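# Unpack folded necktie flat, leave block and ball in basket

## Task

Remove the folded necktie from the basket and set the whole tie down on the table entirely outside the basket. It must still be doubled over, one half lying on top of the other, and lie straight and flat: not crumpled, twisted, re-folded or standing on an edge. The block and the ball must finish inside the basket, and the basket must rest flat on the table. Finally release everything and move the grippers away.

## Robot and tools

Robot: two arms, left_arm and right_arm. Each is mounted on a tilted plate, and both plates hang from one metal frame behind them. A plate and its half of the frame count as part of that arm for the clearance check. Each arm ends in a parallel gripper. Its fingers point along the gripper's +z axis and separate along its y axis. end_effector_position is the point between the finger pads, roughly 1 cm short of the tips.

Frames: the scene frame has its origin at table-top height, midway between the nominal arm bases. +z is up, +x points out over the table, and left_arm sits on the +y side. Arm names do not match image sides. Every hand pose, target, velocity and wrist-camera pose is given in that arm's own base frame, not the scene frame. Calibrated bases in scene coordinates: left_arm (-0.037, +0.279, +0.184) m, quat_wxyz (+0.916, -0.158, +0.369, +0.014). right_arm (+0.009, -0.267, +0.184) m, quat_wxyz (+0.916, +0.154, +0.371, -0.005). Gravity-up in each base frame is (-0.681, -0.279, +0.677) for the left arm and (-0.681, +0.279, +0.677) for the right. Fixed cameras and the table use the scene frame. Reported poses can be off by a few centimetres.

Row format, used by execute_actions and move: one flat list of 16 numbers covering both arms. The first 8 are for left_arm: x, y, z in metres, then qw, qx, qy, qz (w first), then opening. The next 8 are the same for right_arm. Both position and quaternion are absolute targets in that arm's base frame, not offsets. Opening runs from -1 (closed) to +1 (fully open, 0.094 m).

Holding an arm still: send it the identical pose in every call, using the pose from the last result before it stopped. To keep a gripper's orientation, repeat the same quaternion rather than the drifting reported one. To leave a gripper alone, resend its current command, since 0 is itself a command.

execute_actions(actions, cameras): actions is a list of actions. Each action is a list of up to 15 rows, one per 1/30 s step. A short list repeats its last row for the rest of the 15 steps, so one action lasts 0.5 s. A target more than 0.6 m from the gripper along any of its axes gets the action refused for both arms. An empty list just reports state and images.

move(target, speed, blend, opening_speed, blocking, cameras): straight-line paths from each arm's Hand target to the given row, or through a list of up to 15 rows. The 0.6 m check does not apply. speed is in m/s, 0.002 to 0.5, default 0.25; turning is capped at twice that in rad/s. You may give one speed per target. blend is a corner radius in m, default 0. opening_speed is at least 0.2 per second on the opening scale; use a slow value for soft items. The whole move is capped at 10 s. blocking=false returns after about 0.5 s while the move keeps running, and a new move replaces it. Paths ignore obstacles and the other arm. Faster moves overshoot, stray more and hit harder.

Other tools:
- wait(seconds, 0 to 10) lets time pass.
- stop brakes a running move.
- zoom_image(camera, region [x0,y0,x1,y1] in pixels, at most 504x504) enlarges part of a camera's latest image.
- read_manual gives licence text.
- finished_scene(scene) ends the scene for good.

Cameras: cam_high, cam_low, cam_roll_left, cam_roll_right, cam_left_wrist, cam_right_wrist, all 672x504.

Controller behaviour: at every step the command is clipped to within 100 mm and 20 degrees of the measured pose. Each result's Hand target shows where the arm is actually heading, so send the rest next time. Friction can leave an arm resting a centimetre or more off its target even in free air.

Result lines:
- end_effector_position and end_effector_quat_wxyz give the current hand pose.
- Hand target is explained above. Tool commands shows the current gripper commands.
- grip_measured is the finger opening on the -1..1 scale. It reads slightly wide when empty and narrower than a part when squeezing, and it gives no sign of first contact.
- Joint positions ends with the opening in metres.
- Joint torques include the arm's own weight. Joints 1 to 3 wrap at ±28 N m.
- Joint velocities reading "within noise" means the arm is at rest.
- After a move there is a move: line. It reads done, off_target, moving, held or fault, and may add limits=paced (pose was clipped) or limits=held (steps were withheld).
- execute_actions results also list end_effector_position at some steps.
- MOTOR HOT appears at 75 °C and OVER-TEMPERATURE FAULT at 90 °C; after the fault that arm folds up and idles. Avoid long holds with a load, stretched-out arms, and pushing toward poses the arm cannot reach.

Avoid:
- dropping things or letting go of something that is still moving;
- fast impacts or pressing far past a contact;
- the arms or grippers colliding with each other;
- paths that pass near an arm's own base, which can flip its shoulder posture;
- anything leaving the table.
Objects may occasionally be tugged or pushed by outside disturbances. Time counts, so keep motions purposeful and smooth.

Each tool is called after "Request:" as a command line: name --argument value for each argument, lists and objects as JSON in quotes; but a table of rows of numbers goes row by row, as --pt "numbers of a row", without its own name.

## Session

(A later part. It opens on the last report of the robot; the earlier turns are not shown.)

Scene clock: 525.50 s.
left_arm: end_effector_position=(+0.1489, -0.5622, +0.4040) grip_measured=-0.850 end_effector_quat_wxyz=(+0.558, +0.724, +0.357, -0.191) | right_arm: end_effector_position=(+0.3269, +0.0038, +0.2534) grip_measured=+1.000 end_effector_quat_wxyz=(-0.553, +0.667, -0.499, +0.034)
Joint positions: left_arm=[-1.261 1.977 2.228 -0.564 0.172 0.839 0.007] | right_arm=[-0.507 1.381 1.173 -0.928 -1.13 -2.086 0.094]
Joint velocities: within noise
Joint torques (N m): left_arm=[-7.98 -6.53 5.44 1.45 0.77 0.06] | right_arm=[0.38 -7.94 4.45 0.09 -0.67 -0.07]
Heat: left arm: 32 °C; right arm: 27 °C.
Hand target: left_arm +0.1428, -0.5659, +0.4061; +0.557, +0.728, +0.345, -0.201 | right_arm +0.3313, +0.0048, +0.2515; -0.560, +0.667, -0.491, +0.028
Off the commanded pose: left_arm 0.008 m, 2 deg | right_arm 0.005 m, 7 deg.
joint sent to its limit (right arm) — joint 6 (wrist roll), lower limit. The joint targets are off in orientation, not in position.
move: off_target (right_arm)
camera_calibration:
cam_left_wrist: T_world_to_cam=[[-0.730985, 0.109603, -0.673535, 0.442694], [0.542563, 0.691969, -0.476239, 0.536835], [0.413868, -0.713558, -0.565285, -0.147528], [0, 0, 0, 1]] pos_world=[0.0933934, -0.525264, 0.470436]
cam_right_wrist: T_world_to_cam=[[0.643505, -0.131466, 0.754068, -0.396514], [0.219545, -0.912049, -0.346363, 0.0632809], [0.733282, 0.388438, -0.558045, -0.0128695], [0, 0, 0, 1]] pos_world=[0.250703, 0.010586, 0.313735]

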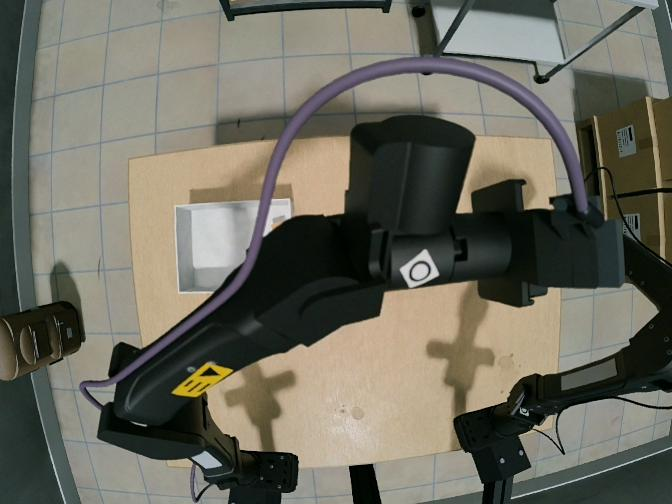

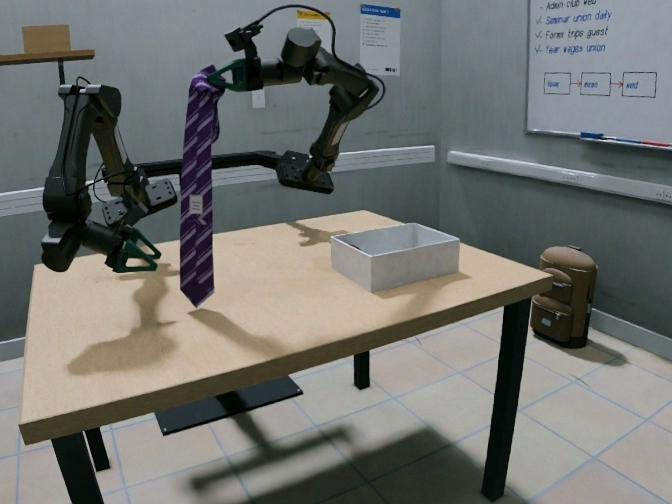

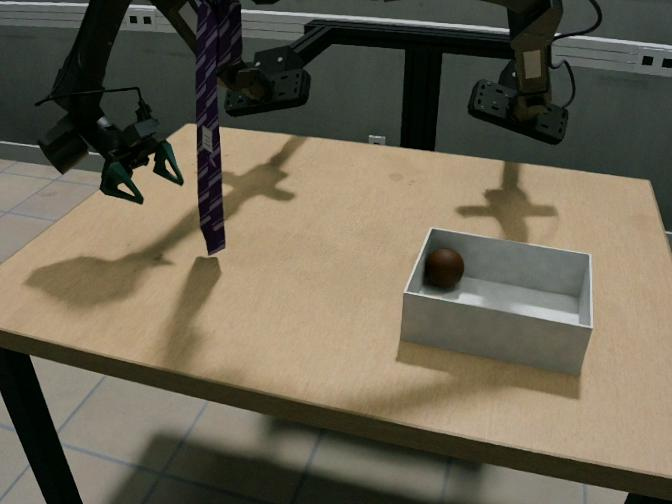

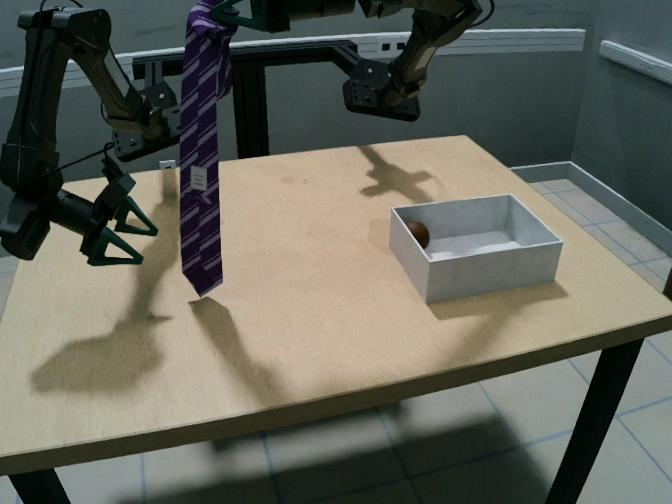

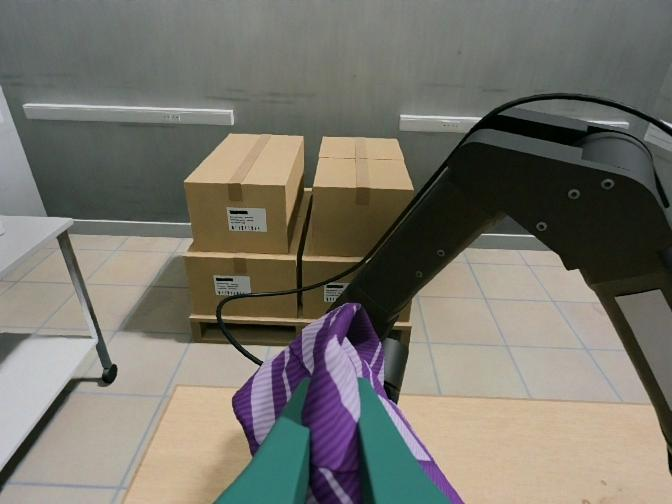

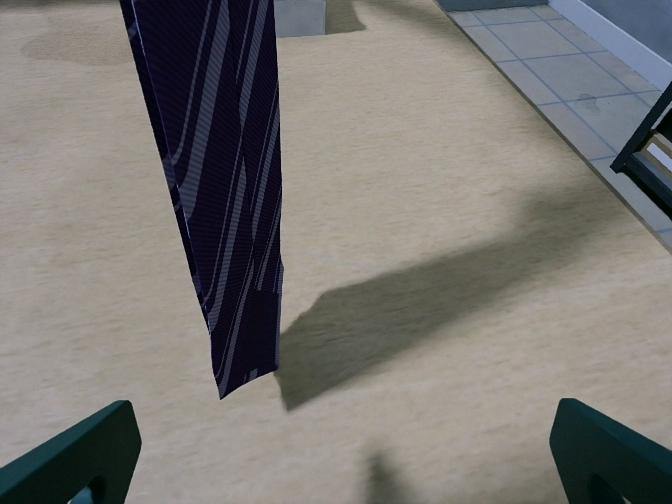

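Request:
move --target '[0.1428,-0.5662,0.406,0.5565,0.7285,0.3455,-0.2015,-1,0.304,0.0027,0.1909,0.6307,-0.5975,0.4959,-0.0342,0.6]' --speed 0.15 --cameras '["cam_right_wrist","cam_low","cam_roll_left","cam_roll_right"]'

Scene clock: 540.50 s.
left_arm: end_effector_position=(+0.1489, -0.5621, +0.4040) grip_measured=-0.850 end_effector_quat_wxyz=(+0.558, +0.724, +0.357, -0.191) | right_arm: end_effector_position=(+0.3072, +0.0004, +0.1859) grip_measured=+0.601 end_effector_quat_wxyz=(+0.622, -0.601, +0.502, -0.034)
Joint positions: left_arm=[-1.261 1.977 2.228 -0.565 0.172 0.839 0.007] | right_arm=[-0.595 1.312 0.709 -0.379 -1.297 -1.893 0.075]
Joint velocities: within noise
Joint torques (N m): left_arm=[-7.97 -6.54 5.44 1.46 0.78 0.06] | right_arm=[-0.61 -9.54 1.44 0.43 -0.71 0.14]
Heat: left arm: 33 °C; right arm: 28 °C.
Hand target: left_arm +0.1428, -0.5659, +0.4060; +0.557, +0.728, +0.345, -0.201 | right_arm +0.3040, +0.0027, +0.1909; +0.630, -0.598, +0.495, -0.033
Off the commanded pose: left_arm 0.008 m, 2 deg | right_arm 0.006 m, 1 deg.
move: done
camera_calibration:
cam_right_wrist: T_world_to_cam=[[0.576693, -0.297899, 0.760711, -0.313959], [0.190408, -0.856493, -0.479755, 0.0747893], [0.794462, 0.421516, -0.437211, -0.0760014], [0, 0, 0, 1]] pos_world=[0.227198, 0.00256415, 0.241484]
Images, in order (width x height): cam_low 672x504, cam_roll_left 672x504, cam_roll_right 672x504, cam_right_wrist 672x504.

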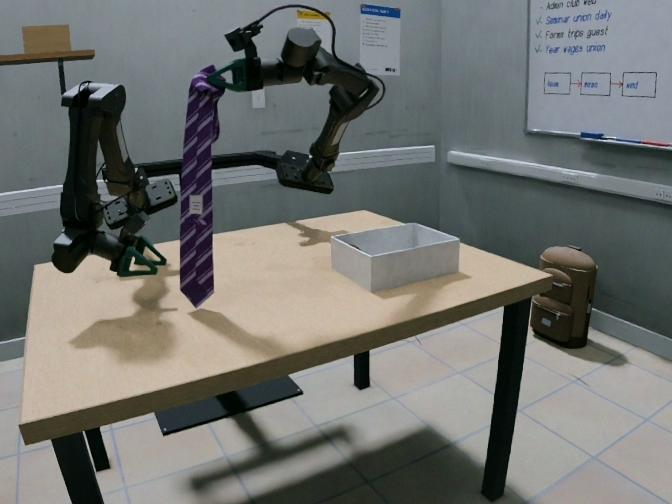

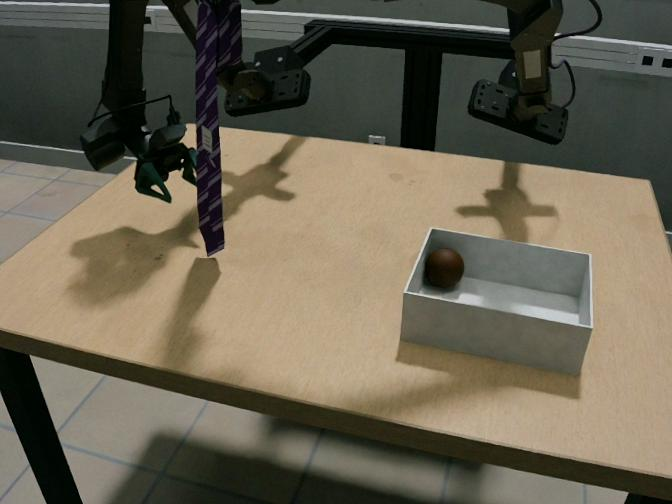

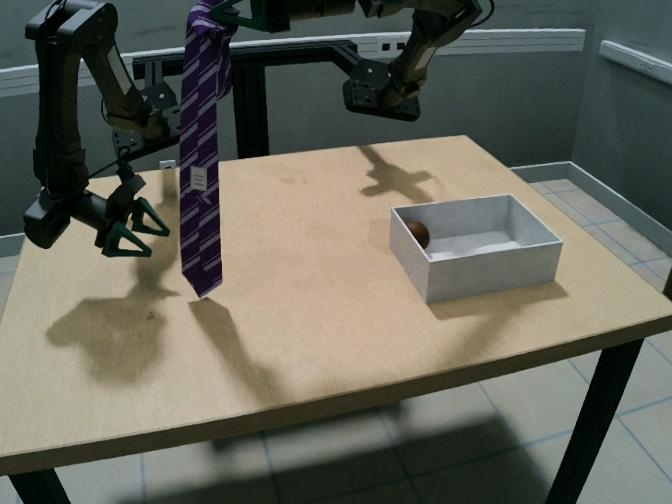

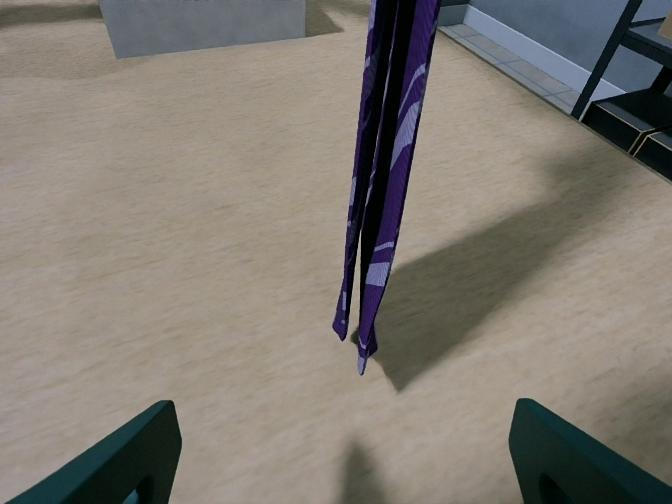

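Request:
move --target '[0.1428,-0.5662,0.406,0.5565,0.7285,0.3455,-0.2015,-1,0.3616,0.0606,0.1705,0.6307,-0.5975,0.4959,-0.0342,0.6]' --speed 0.08 --cameras '["cam_right_wrist","cam_low","cam_roll_left","cam_roll_right"]'

Scene clock: 547.57 s.
left_arm: end_effector_position=(+0.1489, -0.5621, +0.4040) grip_measured=-0.850 end_effector_quat_wxyz=(+0.558, +0.724, +0.357, -0.191) | right_arm: end_effector_position=(+0.3631, +0.0571, +0.1807) grip_measured=+0.601 end_effector_quat_wxyz=(+0.633, -0.600, +0.487, -0.054)
Joint positions: left_arm=[-1.261 1.977 2.228 -0.565 0.172 0.839 0.007] | right_arm=[-0.281 1.397 0.587 0.411 -1.051 -1.325 0.075]
Joint velocities: within noise
Joint torques (N m): left_arm=[-7.97 -6.54 5.42 1.45 0.77 0.06] | right_arm=[1.59 -6.27 1.1 1.34 -0.54 0.15]
Heat: left arm: 33 °C; right arm: 29 °C.
Hand target: left_arm +0.1428, -0.5659, +0.4061; +0.557, +0.728, +0.345, -0.201 | right_arm +0.3614, +0.0605, +0.1707; +0.630, -0.597, +0.496, -0.034
Off the commanded pose: left_arm 0.008 m, 2 deg | right_arm 0.011 m, 3 deg.
move: off_target (right_arm)
camera_calibration:
cam_right_wrist: T_world_to_cam=[[0.532207, -0.296308, 0.793068, -0.315246], [0.210432, -0.861056, -0.462926, 0.100197], [0.820045, 0.413259, -0.395908, -0.162886], [0, 0, 0, 1]] pos_world=[0.280266, 0.0601795, 0.231907]
Images, in order (width x height): cam_low 672x504, cam_roll_left 672x504, cam_roll_right 672x504, cam_right_wrist 672x504.

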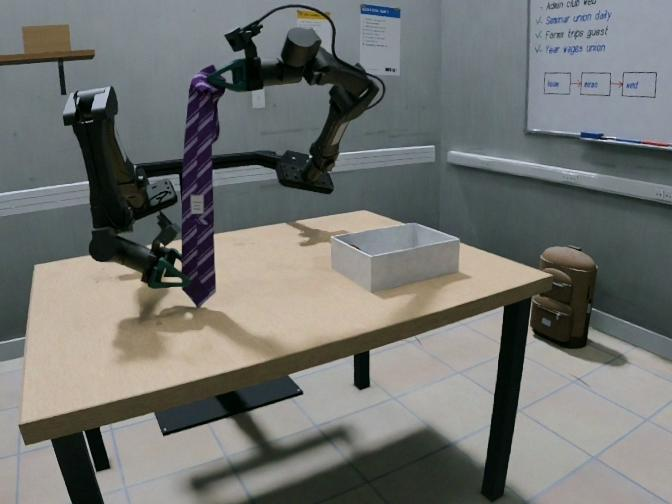

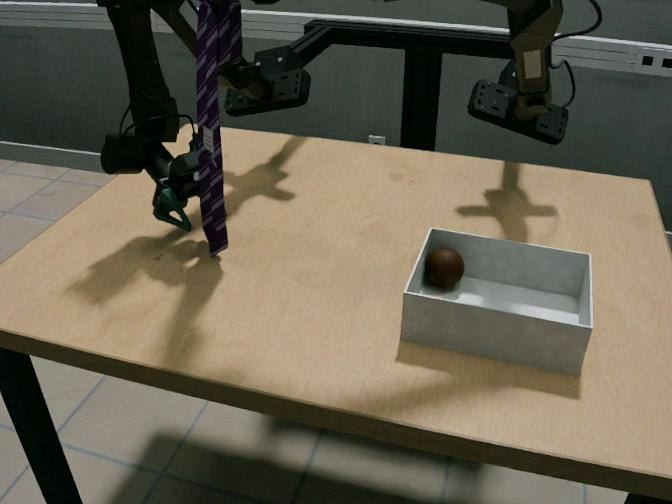

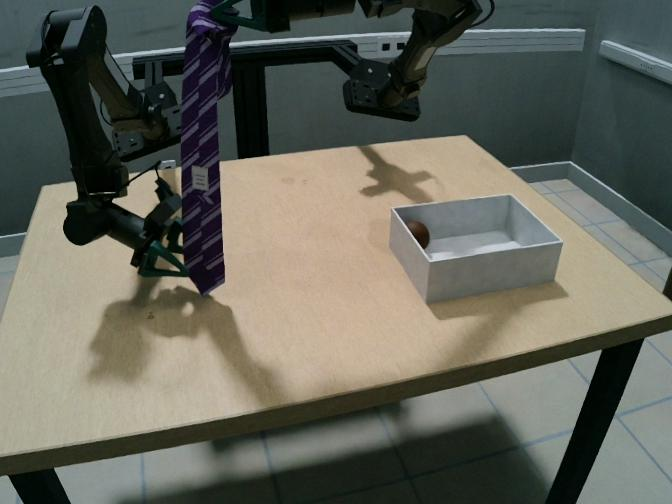

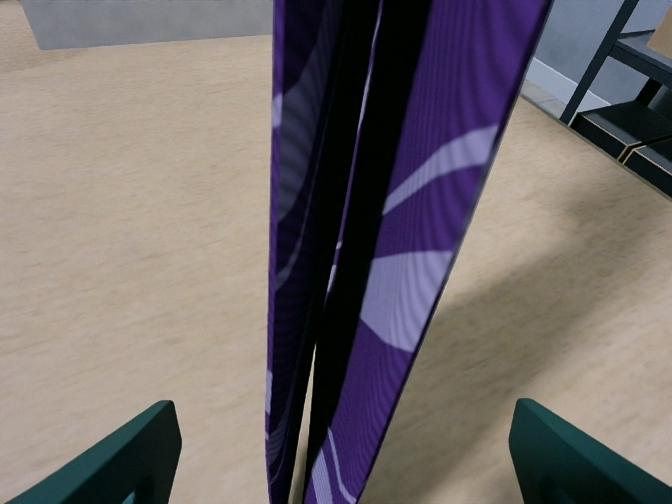

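Request:
move --target '[0.1428,-0.5662,0.406,0.5565,0.7285,0.3455,-0.2015,-1,0.3765,0.0921,0.1694,0.6307,-0.5975,0.4959,-0.0342,0.6]' --speed 0.05 --cameras '["cam_right_wrist","cam_low","cam_roll_left","cam_roll_right"]'

Request:
zoom_image --camera "cam_low" --region '[120, 200, 260, 330]'

Request:
zoom_image --camera "cam_roll_right" --region '[120, 200, 260, 330]'

Scene clock: 553.43 s.
left_arm: end_effector_position=(+0.1489, -0.5621, +0.4040) grip_measured=-0.850 end_effector_quat_wxyz=(+0.558, +0.724, +0.357, -0.191) | right_arm: end_effector_position=(+0.3770, +0.0883, +0.1781) grip_measured=+0.601 end_effector_quat_wxyz=(+0.634, -0.598, +0.488, -0.051)
Joint positions: left_arm=[-1.261 1.977 2.228 -0.565 0.172 0.839 0.007] | right_arm=[-0.151 1.441 0.586 0.528 -0.93 -1.232 0.075]
Joint velocities: within noise
Joint torques (N m): left_arm=[-7.98 -6.56 5.44 1.45 0.77 0.06] | right_arm=[2.32 -6.37 1.58 1.49 -0.5 0.17]
Heat: left arm: 33 °C; right arm: 29 °C.
Hand target: left_arm +0.1428, -0.5659, +0.4061; +0.557, +0.728, +0.345, -0.201 | right_arm +0.3763, +0.0920, +0.1695; +0.630, -0.597, +0.496, -0.034
Off the commanded pose: left_arm 0.008 m, 2 deg | right_arm 0.010 m, 2 deg.
move: done
camera_calibration:
cam_right_wrist: T_world_to_cam=[[0.535682, -0.301429, 0.788787, -0.311396], [0.20771, -0.85838, -0.469084, 0.124828], [0.818475, 0.415118, -0.397209, -0.187512], [0, 0, 0, 1]] pos_world=[0.294355, 0.0911261, 0.229698]
Images, in order (width x height): cam_low 672x504, cam_roll_left 672x504, cam_roll_right 672x504, cam_right_wrist 672x504.

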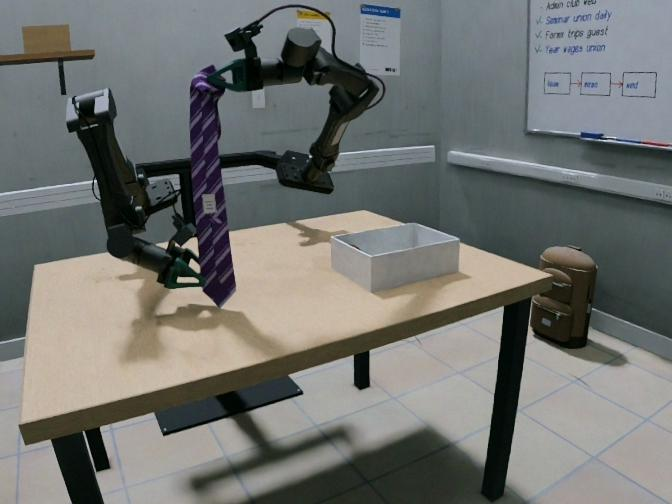

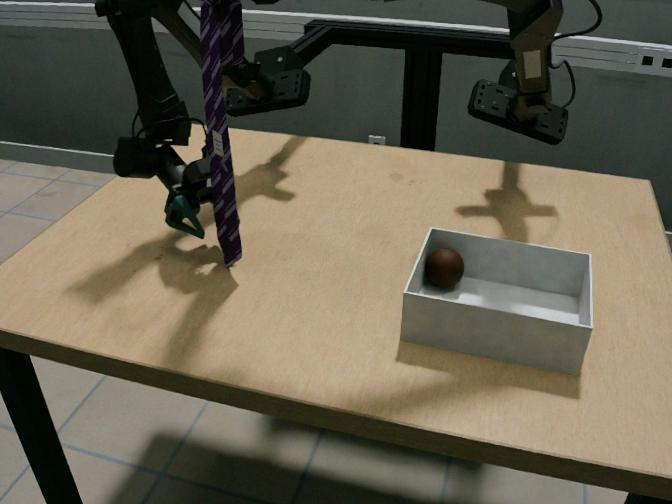

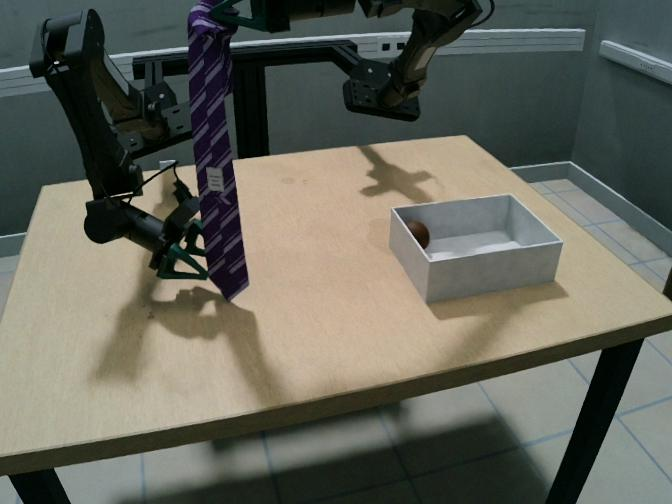

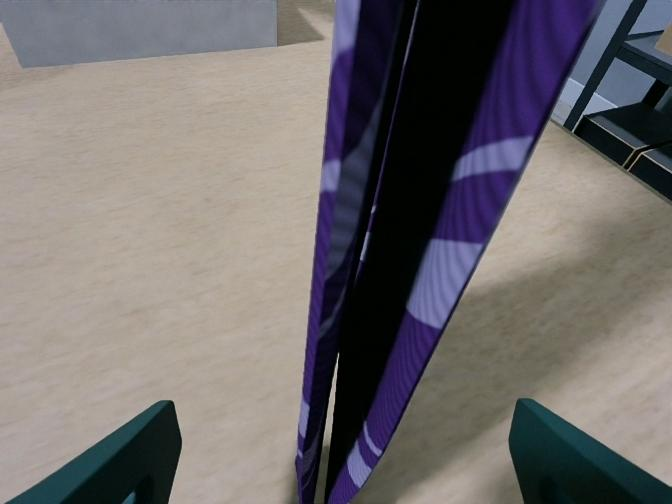

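Scaled by 3.600 from the camera's 672x504 image, which has a finer 960x720 frame.

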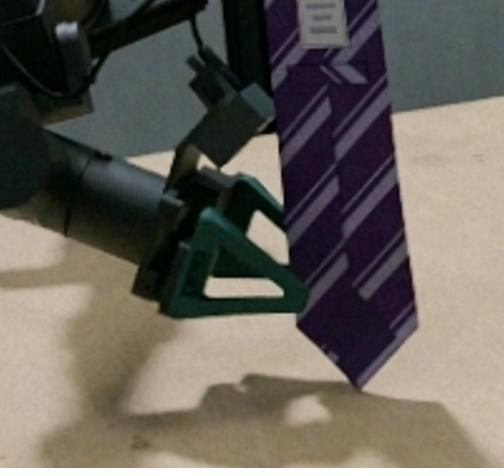

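Scaled by 3.600 from the camera's 672x504 image, which has a finer 960x720 frame.

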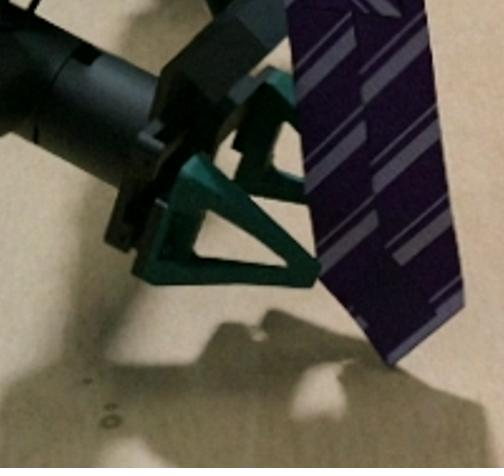

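Request:
move --pt "0.1428 -0.5662 0.406 0.5565 0.7285 0.3455 -0.2015 -1 0.2675 -0.012 0.209 0.6307 -0.5975 0.4959 -0.0342 0.6" --pt "0.1428 -0.5662 0.406 0.5565 0.7285 0.3455 -0.2015 -1 0.2675 -0.012 0.209 0.4701 -0.0718 0.7731 0.4218 0.6" --pt "0.1428 -0.5662 0.406 0.5565 0.7285 0.3455 -0.2015 -1 0.2675 -0.012 0.209 0.0342 0.4959 0.5975 0.6307 0.6" --speed '[0.1,0.4,0.4]' --blend '[0.01,0.01,0]' --cameras '["cam_right_wrist","cam_low","cam_roll_left","cam_roll_right"]'

Scene clock: 576.30 s.
left_arm: end_effector_position=(+0.1489, -0.5621, +0.4040) grip_measured=-0.850 end_effector_quat_wxyz=(+0.558, +0.724, +0.357, -0.191) | right_arm: end_effector_position=(+0.2685, -0.0116, +0.2078) grip_measured=+0.602 end_effector_quat_wxyz=(+0.024, +0.497, +0.595, +0.631)
Joint positions: left_arm=[-1.261 1.977 2.228 -0.565 0.172 0.839 0.007] | right_arm=[-0.755 1.385 0.886 -1.179 -1.366 0.549 0.075]
Joint velocities: within noise
Joint torques (N m): left_arm=[-7.98 -6.54 5.44 1.45 0.77 0.05] | right_arm=[-1.44 -9.76 1.37 -0.5 -0.3 0.14]
Heat: left arm: 34 °C; right arm: 29 °C.
Hand target: left_arm +0.1428, -0.5659, +0.4061; +0.557, +0.728, +0.345, -0.201 | right_arm +0.2675, -0.0121, +0.2090; +0.033, +0.495, +0.597, +0.630
Off the commanded pose: left_arm 0.008 m, 2 deg | right_arm 0.002 m, 1 deg.
move: done
camera_calibration:
cam_right_wrist: T_world_to_cam=[[-0.578197, 0.310308, -0.754584, 0.320134], [-0.696958, 0.292989, 0.654528, 0.098304], [0.42419, 0.90436, 0.0468662, -0.0261864], [0, 0, 0, 1]] pos_world=[0.264722, -0.10446, 0.178453]
Images, in order (width x height): cam_low 672x504, cam_roll_left 672x504, cam_roll_right 672x504, cam_right_wrist 672x504.

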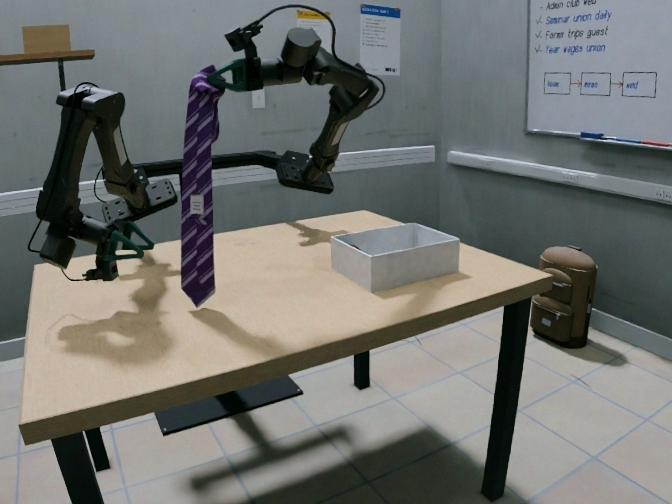

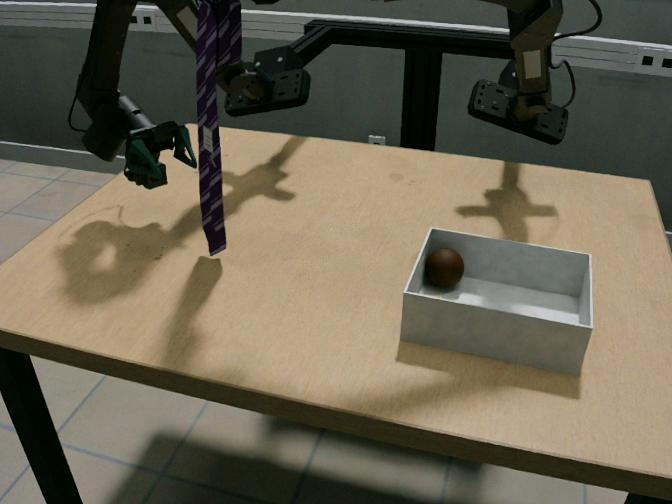

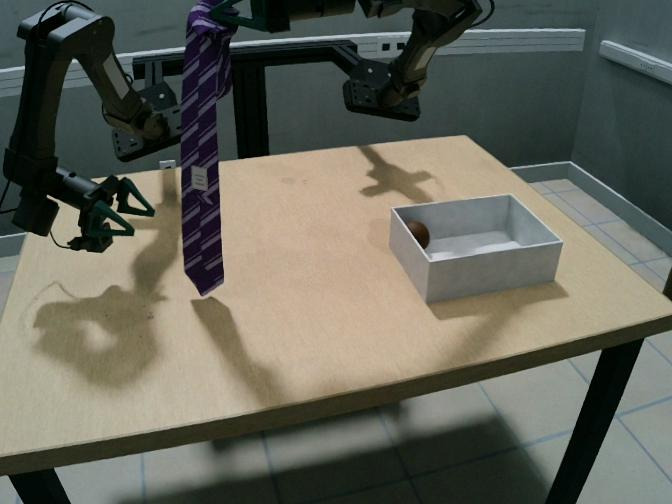

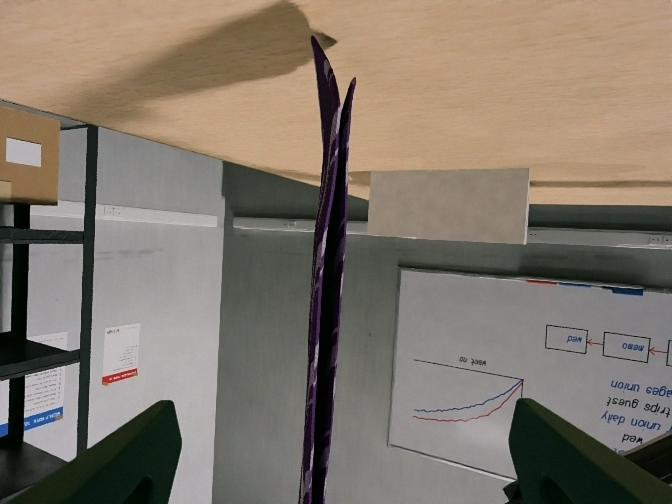

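Request:
move --target '[0.1428,-0.5662,0.406,0.5565,0.7285,0.3455,-0.2015,-1,0.3559,0.1061,0.1977,0.0342,0.4959,0.5975,0.6307,0.6]' --speed 0.08 --cameras '["cam_right_wrist","cam_low","cam_roll_left","cam_roll_right"]'

Request:
zoom_image --camera "cam_low" --region '[120, 200, 260, 330]'

Request:
zoom_image --camera "cam_roll_right" --region '[120, 200, 260, 330]'

Scene clock: 583.87 s.
left_arm: end_effector_position=(+0.1489, -0.5621, +0.4040) grip_measured=-0.850 end_effector_quat_wxyz=(+0.558, +0.724, +0.357, -0.191) | right_arm: end_effector_position=(+0.3558, +0.1032, +0.2070) grip_measured=+0.601 end_effector_quat_wxyz=(+0.049, +0.487, +0.598, +0.635)
Joint positions: left_arm=[-1.261 1.977 2.228 -0.565 0.172 0.839 0.007] | right_arm=[-0.104 1.27 0.583 0.382 -0.892 1.936 0.075]
Joint velocities: within noise
Joint torques (N m): left_arm=[-7.97 -6.54 5.44 1.45 0.77 0.06] | right_arm=[2.29 -6.15 2.37 1.55 -0.47 0.16]
Heat: left arm: 34 °C; right arm: 30 °C.
Hand target: left_arm +0.1428, -0.5659, +0.4061; +0.557, +0.728, +0.345, -0.201 | right_arm +0.3557, +0.1060, +0.1978; +0.034, +0.496, +0.597, +0.630
Off the commanded pose: left_arm 0.008 m, 2 deg | right_arm 0.010 m, 2 deg.
move: done
camera_calibration:
cam_right_wrist: T_world_to_cam=[[-0.536865, 0.301232, -0.788058, 0.327493], [-0.721323, 0.320577, 0.613941, 0.140286], [0.437572, 0.898048, 0.0451793, -0.170775], [0, 0, 0, 1]] pos_world=[0.351737, 0.00974049, 0.179672]
Images, in order (width x height): cam_low 672x504, cam_roll_left 672x504, cam_roll_right 672x504, cam_right_wrist 672x504.

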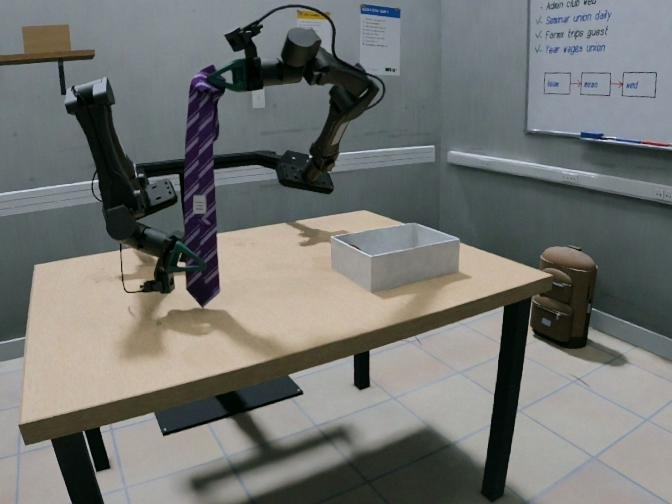

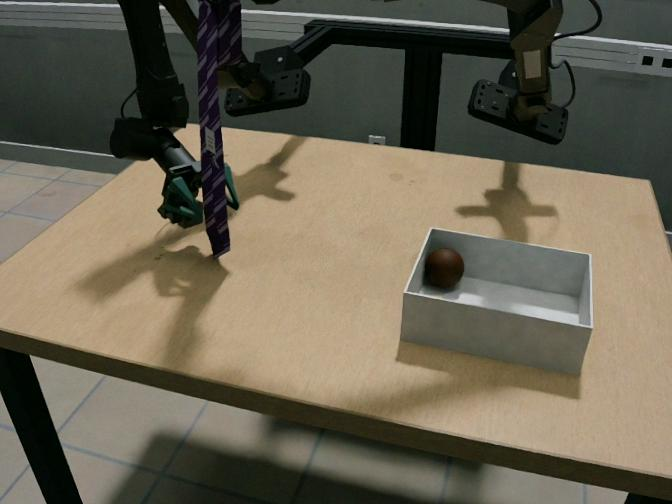

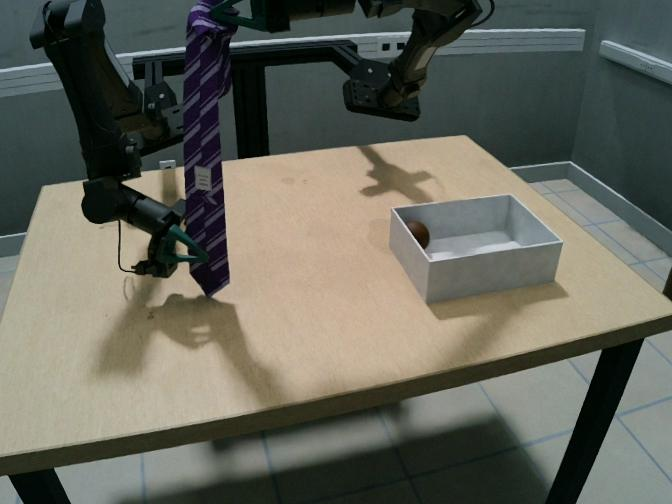

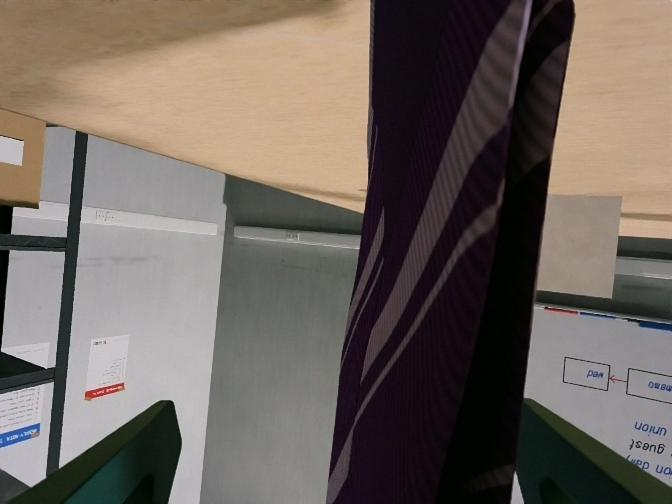

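Scaled by 3.600 from the camera's 672x504 image, which has a finer 960x720 frame.

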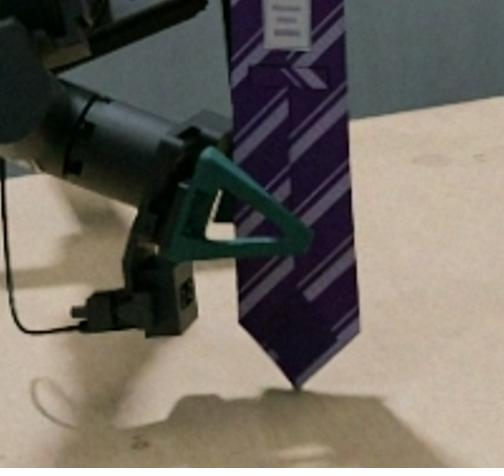

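Scaled by 3.600 from the camera's 672x504 image, which has a finer 960x720 frame.

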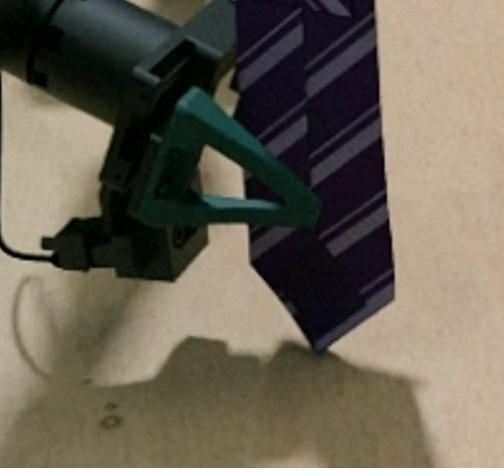

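Request:
move --target '[0.1428,-0.5662,0.406,0.5565,0.7285,0.3455,-0.2015,-1,0.3559,0.1061,0.1977,0.0342,0.4959,0.5975,0.6307,-1]' --speed 0.05 --opening_speed 1.5 --cameras '["cam_right_wrist","cam_low","cam_roll_left","cam_roll_right"]'

Request:
zoom_image --camera "cam_low" --region '[120, 200, 260, 330]'

Request:
zoom_image --camera "cam_roll_left" --region '[120, 150, 300, 280]'

Scene clock: 588.97 s.
left_arm: end_effector_position=(+0.1488, -0.5621, +0.4040) grip_measured=-0.850 end_effector_quat_wxyz=(+0.558, +0.724, +0.357, -0.191) | right_arm: end_effector_position=(+0.3560, +0.1031, +0.2071) grip_measured=-0.948 end_effector_quat_wxyz=(+0.050, +0.487, +0.598, +0.635)
Joint positions: left_arm=[-1.261 1.977 2.228 -0.565 0.172 0.839 0.007] | right_arm=[-0.104 1.27 0.583 0.383 -0.891 1.937 0.002]
Joint velocities: within noise
Joint torques (N m): left_arm=[-7.98 -6.54 5.42 1.46 0.77 0.06] | right_arm=[2.36 -6.15 2.35 1.52 -0.49 0.16]
Heat: left arm: 34 °C; right arm: 29 °C.
Hand target: left_arm +0.1427, -0.5659, +0.4061; +0.557, +0.728, +0.345, -0.201 | right_arm +0.3556, +0.1060, +0.1978; +0.034, +0.495, +0.597, +0.630
Off the commanded pose: left_arm 0.008 m, 2 deg | right_arm 0.010 m, 2 deg.
move: done
camera_calibration:
cam_right_wrist: T_world_to_cam=[[-0.536151, 0.301833, -0.788314, 0.327476], [-0.721394, 0.321102, 0.613583, 0.140372], [0.438329, 0.897658, 0.0455819, -0.171071], [0, 0, 0, 1]] pos_world=[0.351826, 0.00964665, 0.179821]
Images, in order (width x height): cam_low 672x504, cam_roll_left 672x504, cam_roll_right 672x504, cam_right_wrist 672x504.

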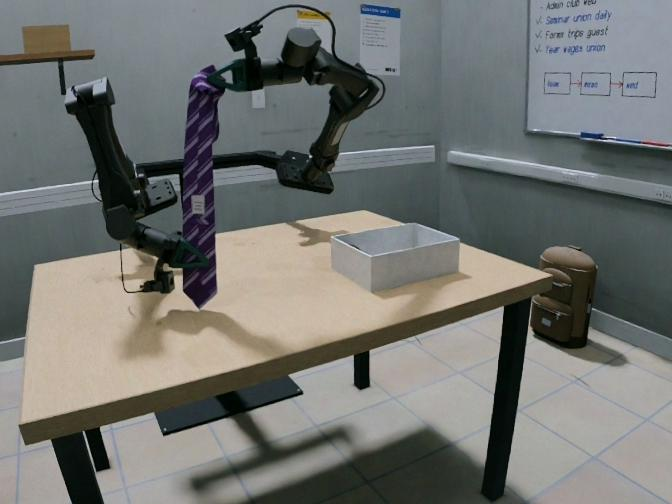

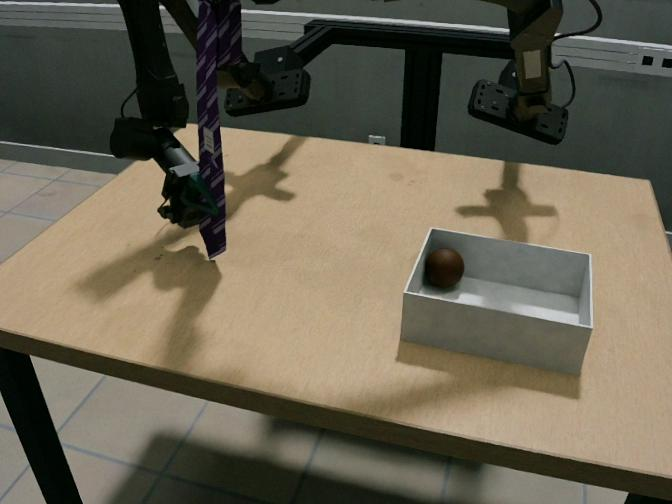

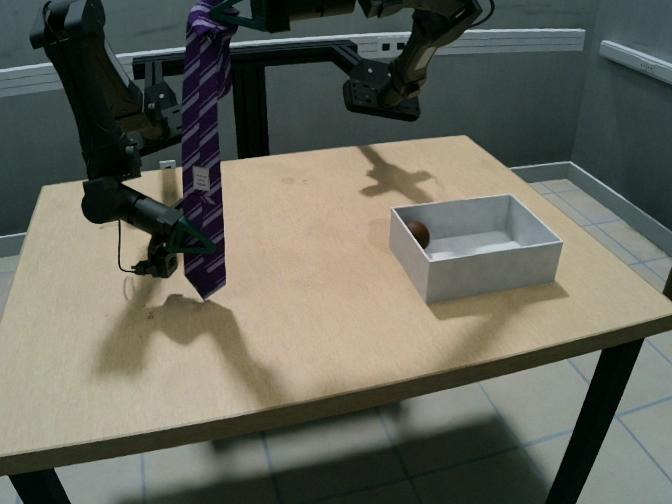

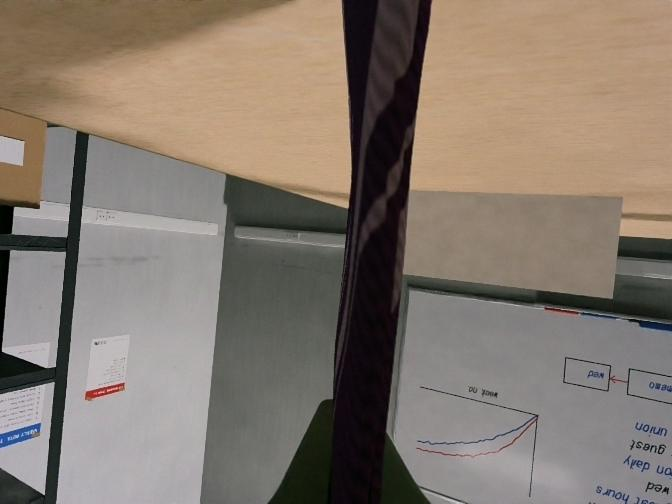

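Scaled by 3.600 from the camera's 672x504 image, which has a finer 960x720 frame.

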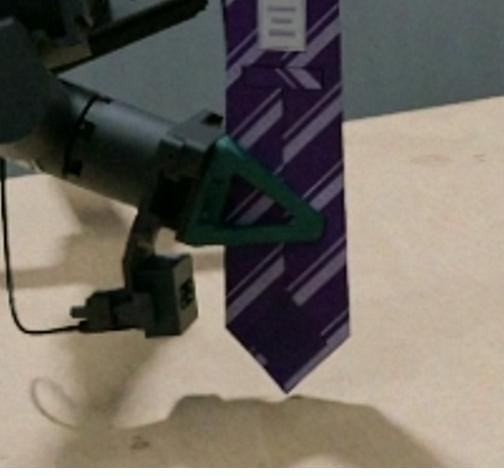

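Scaled by 2.800 from the camera's 672x504 image, which has a finer 960x720 frame.

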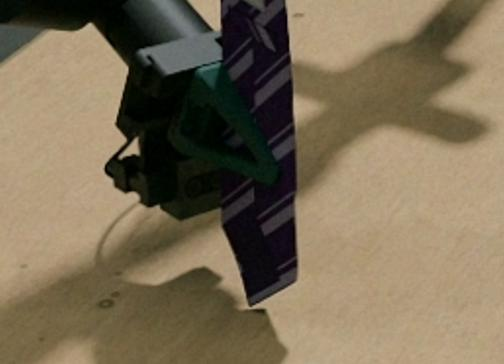

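Request:
move --pt "0.1726 -0.4377 0.3415 0.524 0.7128 0.4644 0.0412 -1 0.3244 0.0071 0.2583 0.2132 0.4856 0.6388 0.5574 -1" --pt "0.2311 -0.3127 0.2301 0.4419 0.6322 0.5566 0.3084 -1 0.2919 -0.0295 0.2997 0.3963 0.4536 0.6559 0.4549 -1" --speed 0.1 --blend '[0.03,0]'

Scene clock: 626.67 s.
left_arm: end_effector_position=(+0.2276, -0.3288, +0.2260) grip_measured=-0.851 end_effector_quat_wxyz=(+0.446, +0.647, +0.550, +0.284) | right_arm: end_effector_position=(+0.2931, -0.0199, +0.2832) grip_measured=-0.948 end_effector_quat_wxyz=(+0.361, +0.460, +0.662, +0.469)
Joint positions: left_arm=[-1.315 1.455 1.102 -0.398 -0.868 0.816 0.007] | right_arm=[-0.507 0.817 0.796 -0.408 -0.768 1.215 0.002]
Joint velocities: within noise
Joint torques (N m): left_arm=[-4.41 -6.19 2.65 0.99 -0.54 -0.12] | right_arm=[-1.43 -8.54 8.42 1.37 -0.06 -0.08]
Heat: left arm: 34 °C; right arm: 29 °C.
Hand target: left_arm +0.2312, -0.3134, +0.2302; +0.442, +0.632, +0.556, +0.308 | right_arm +0.2915, -0.0289, +0.2998; +0.396, +0.454, +0.656, +0.455
Off the commanded pose: left_arm 0.017 m, 3 deg | right_arm 0.019 m, 5 deg.
move: off_target (left_arm, right_arm)
camera_calibration:
cam_left_wrist: T_world_to_cam=[[-0.448453, -0.00758738, -0.893774, 0.301622], [-0.172748, 0.981846, 0.0783414, 0.380648], [0.876954, 0.18953, -0.441622, 0.0493531], [0, 0, 0, 1]] pos_world=[0.157739, -0.380803, 0.261557]
cam_right_wrist: T_world_to_cam=[[-0.280902, -0.105141, -0.95396, 0.354869], [-0.627305, 0.77238, 0.0995874, 0.214784], [0.726349, 0.626398, -0.282918, -0.033382], [0, 0, 0, 1]] pos_world=[0.258665, -0.107673, 0.307696]

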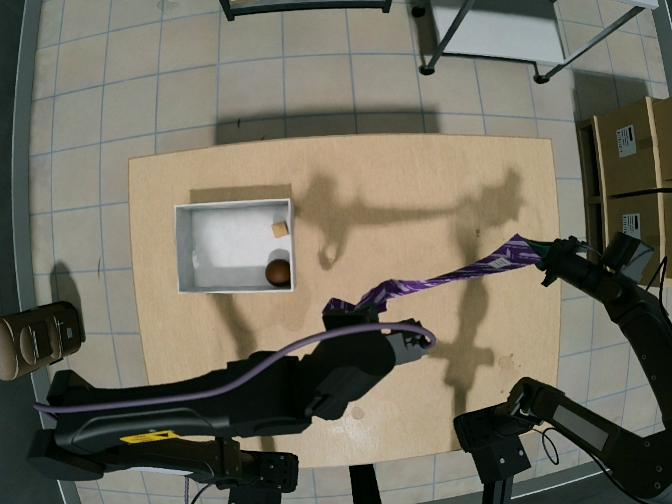

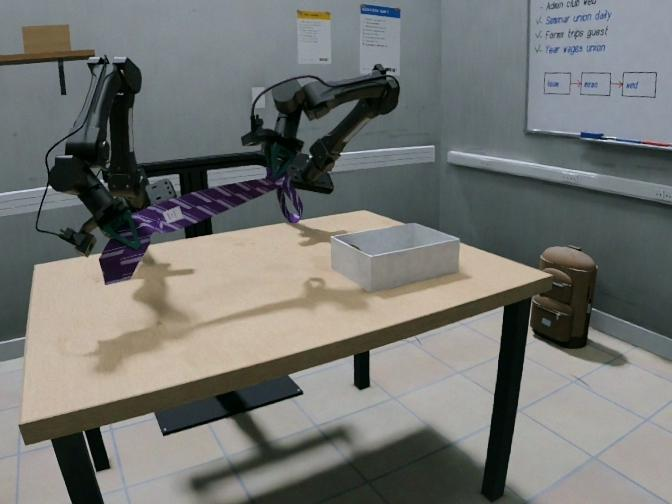

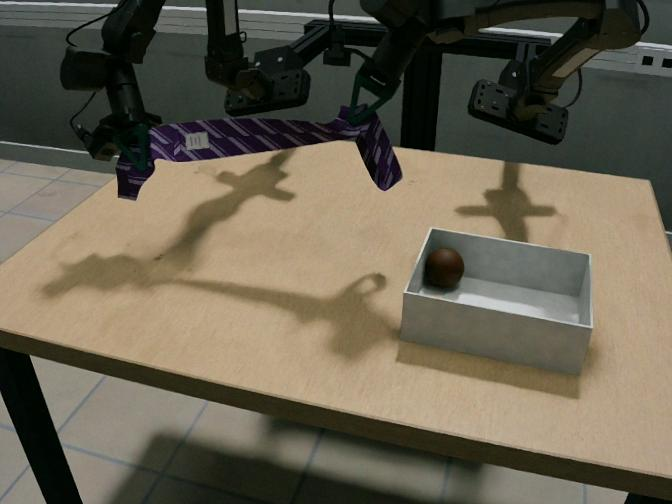

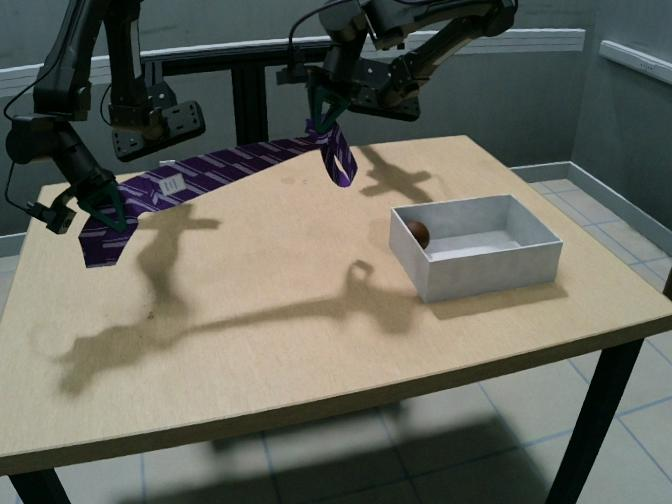

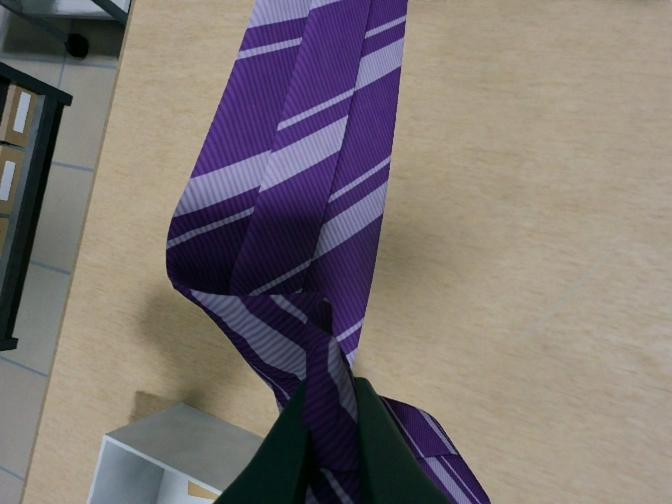

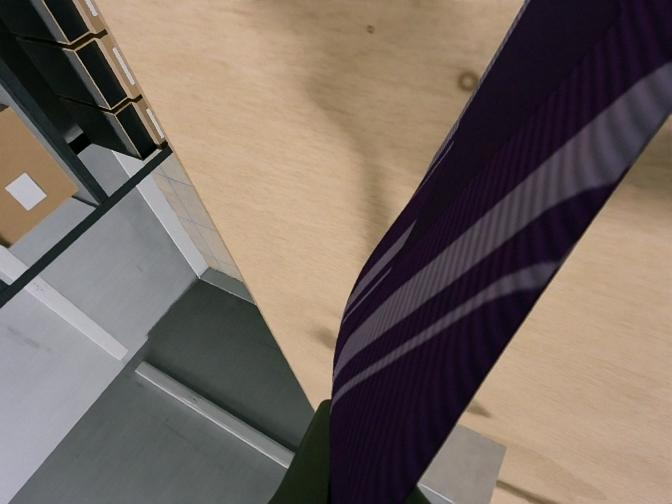

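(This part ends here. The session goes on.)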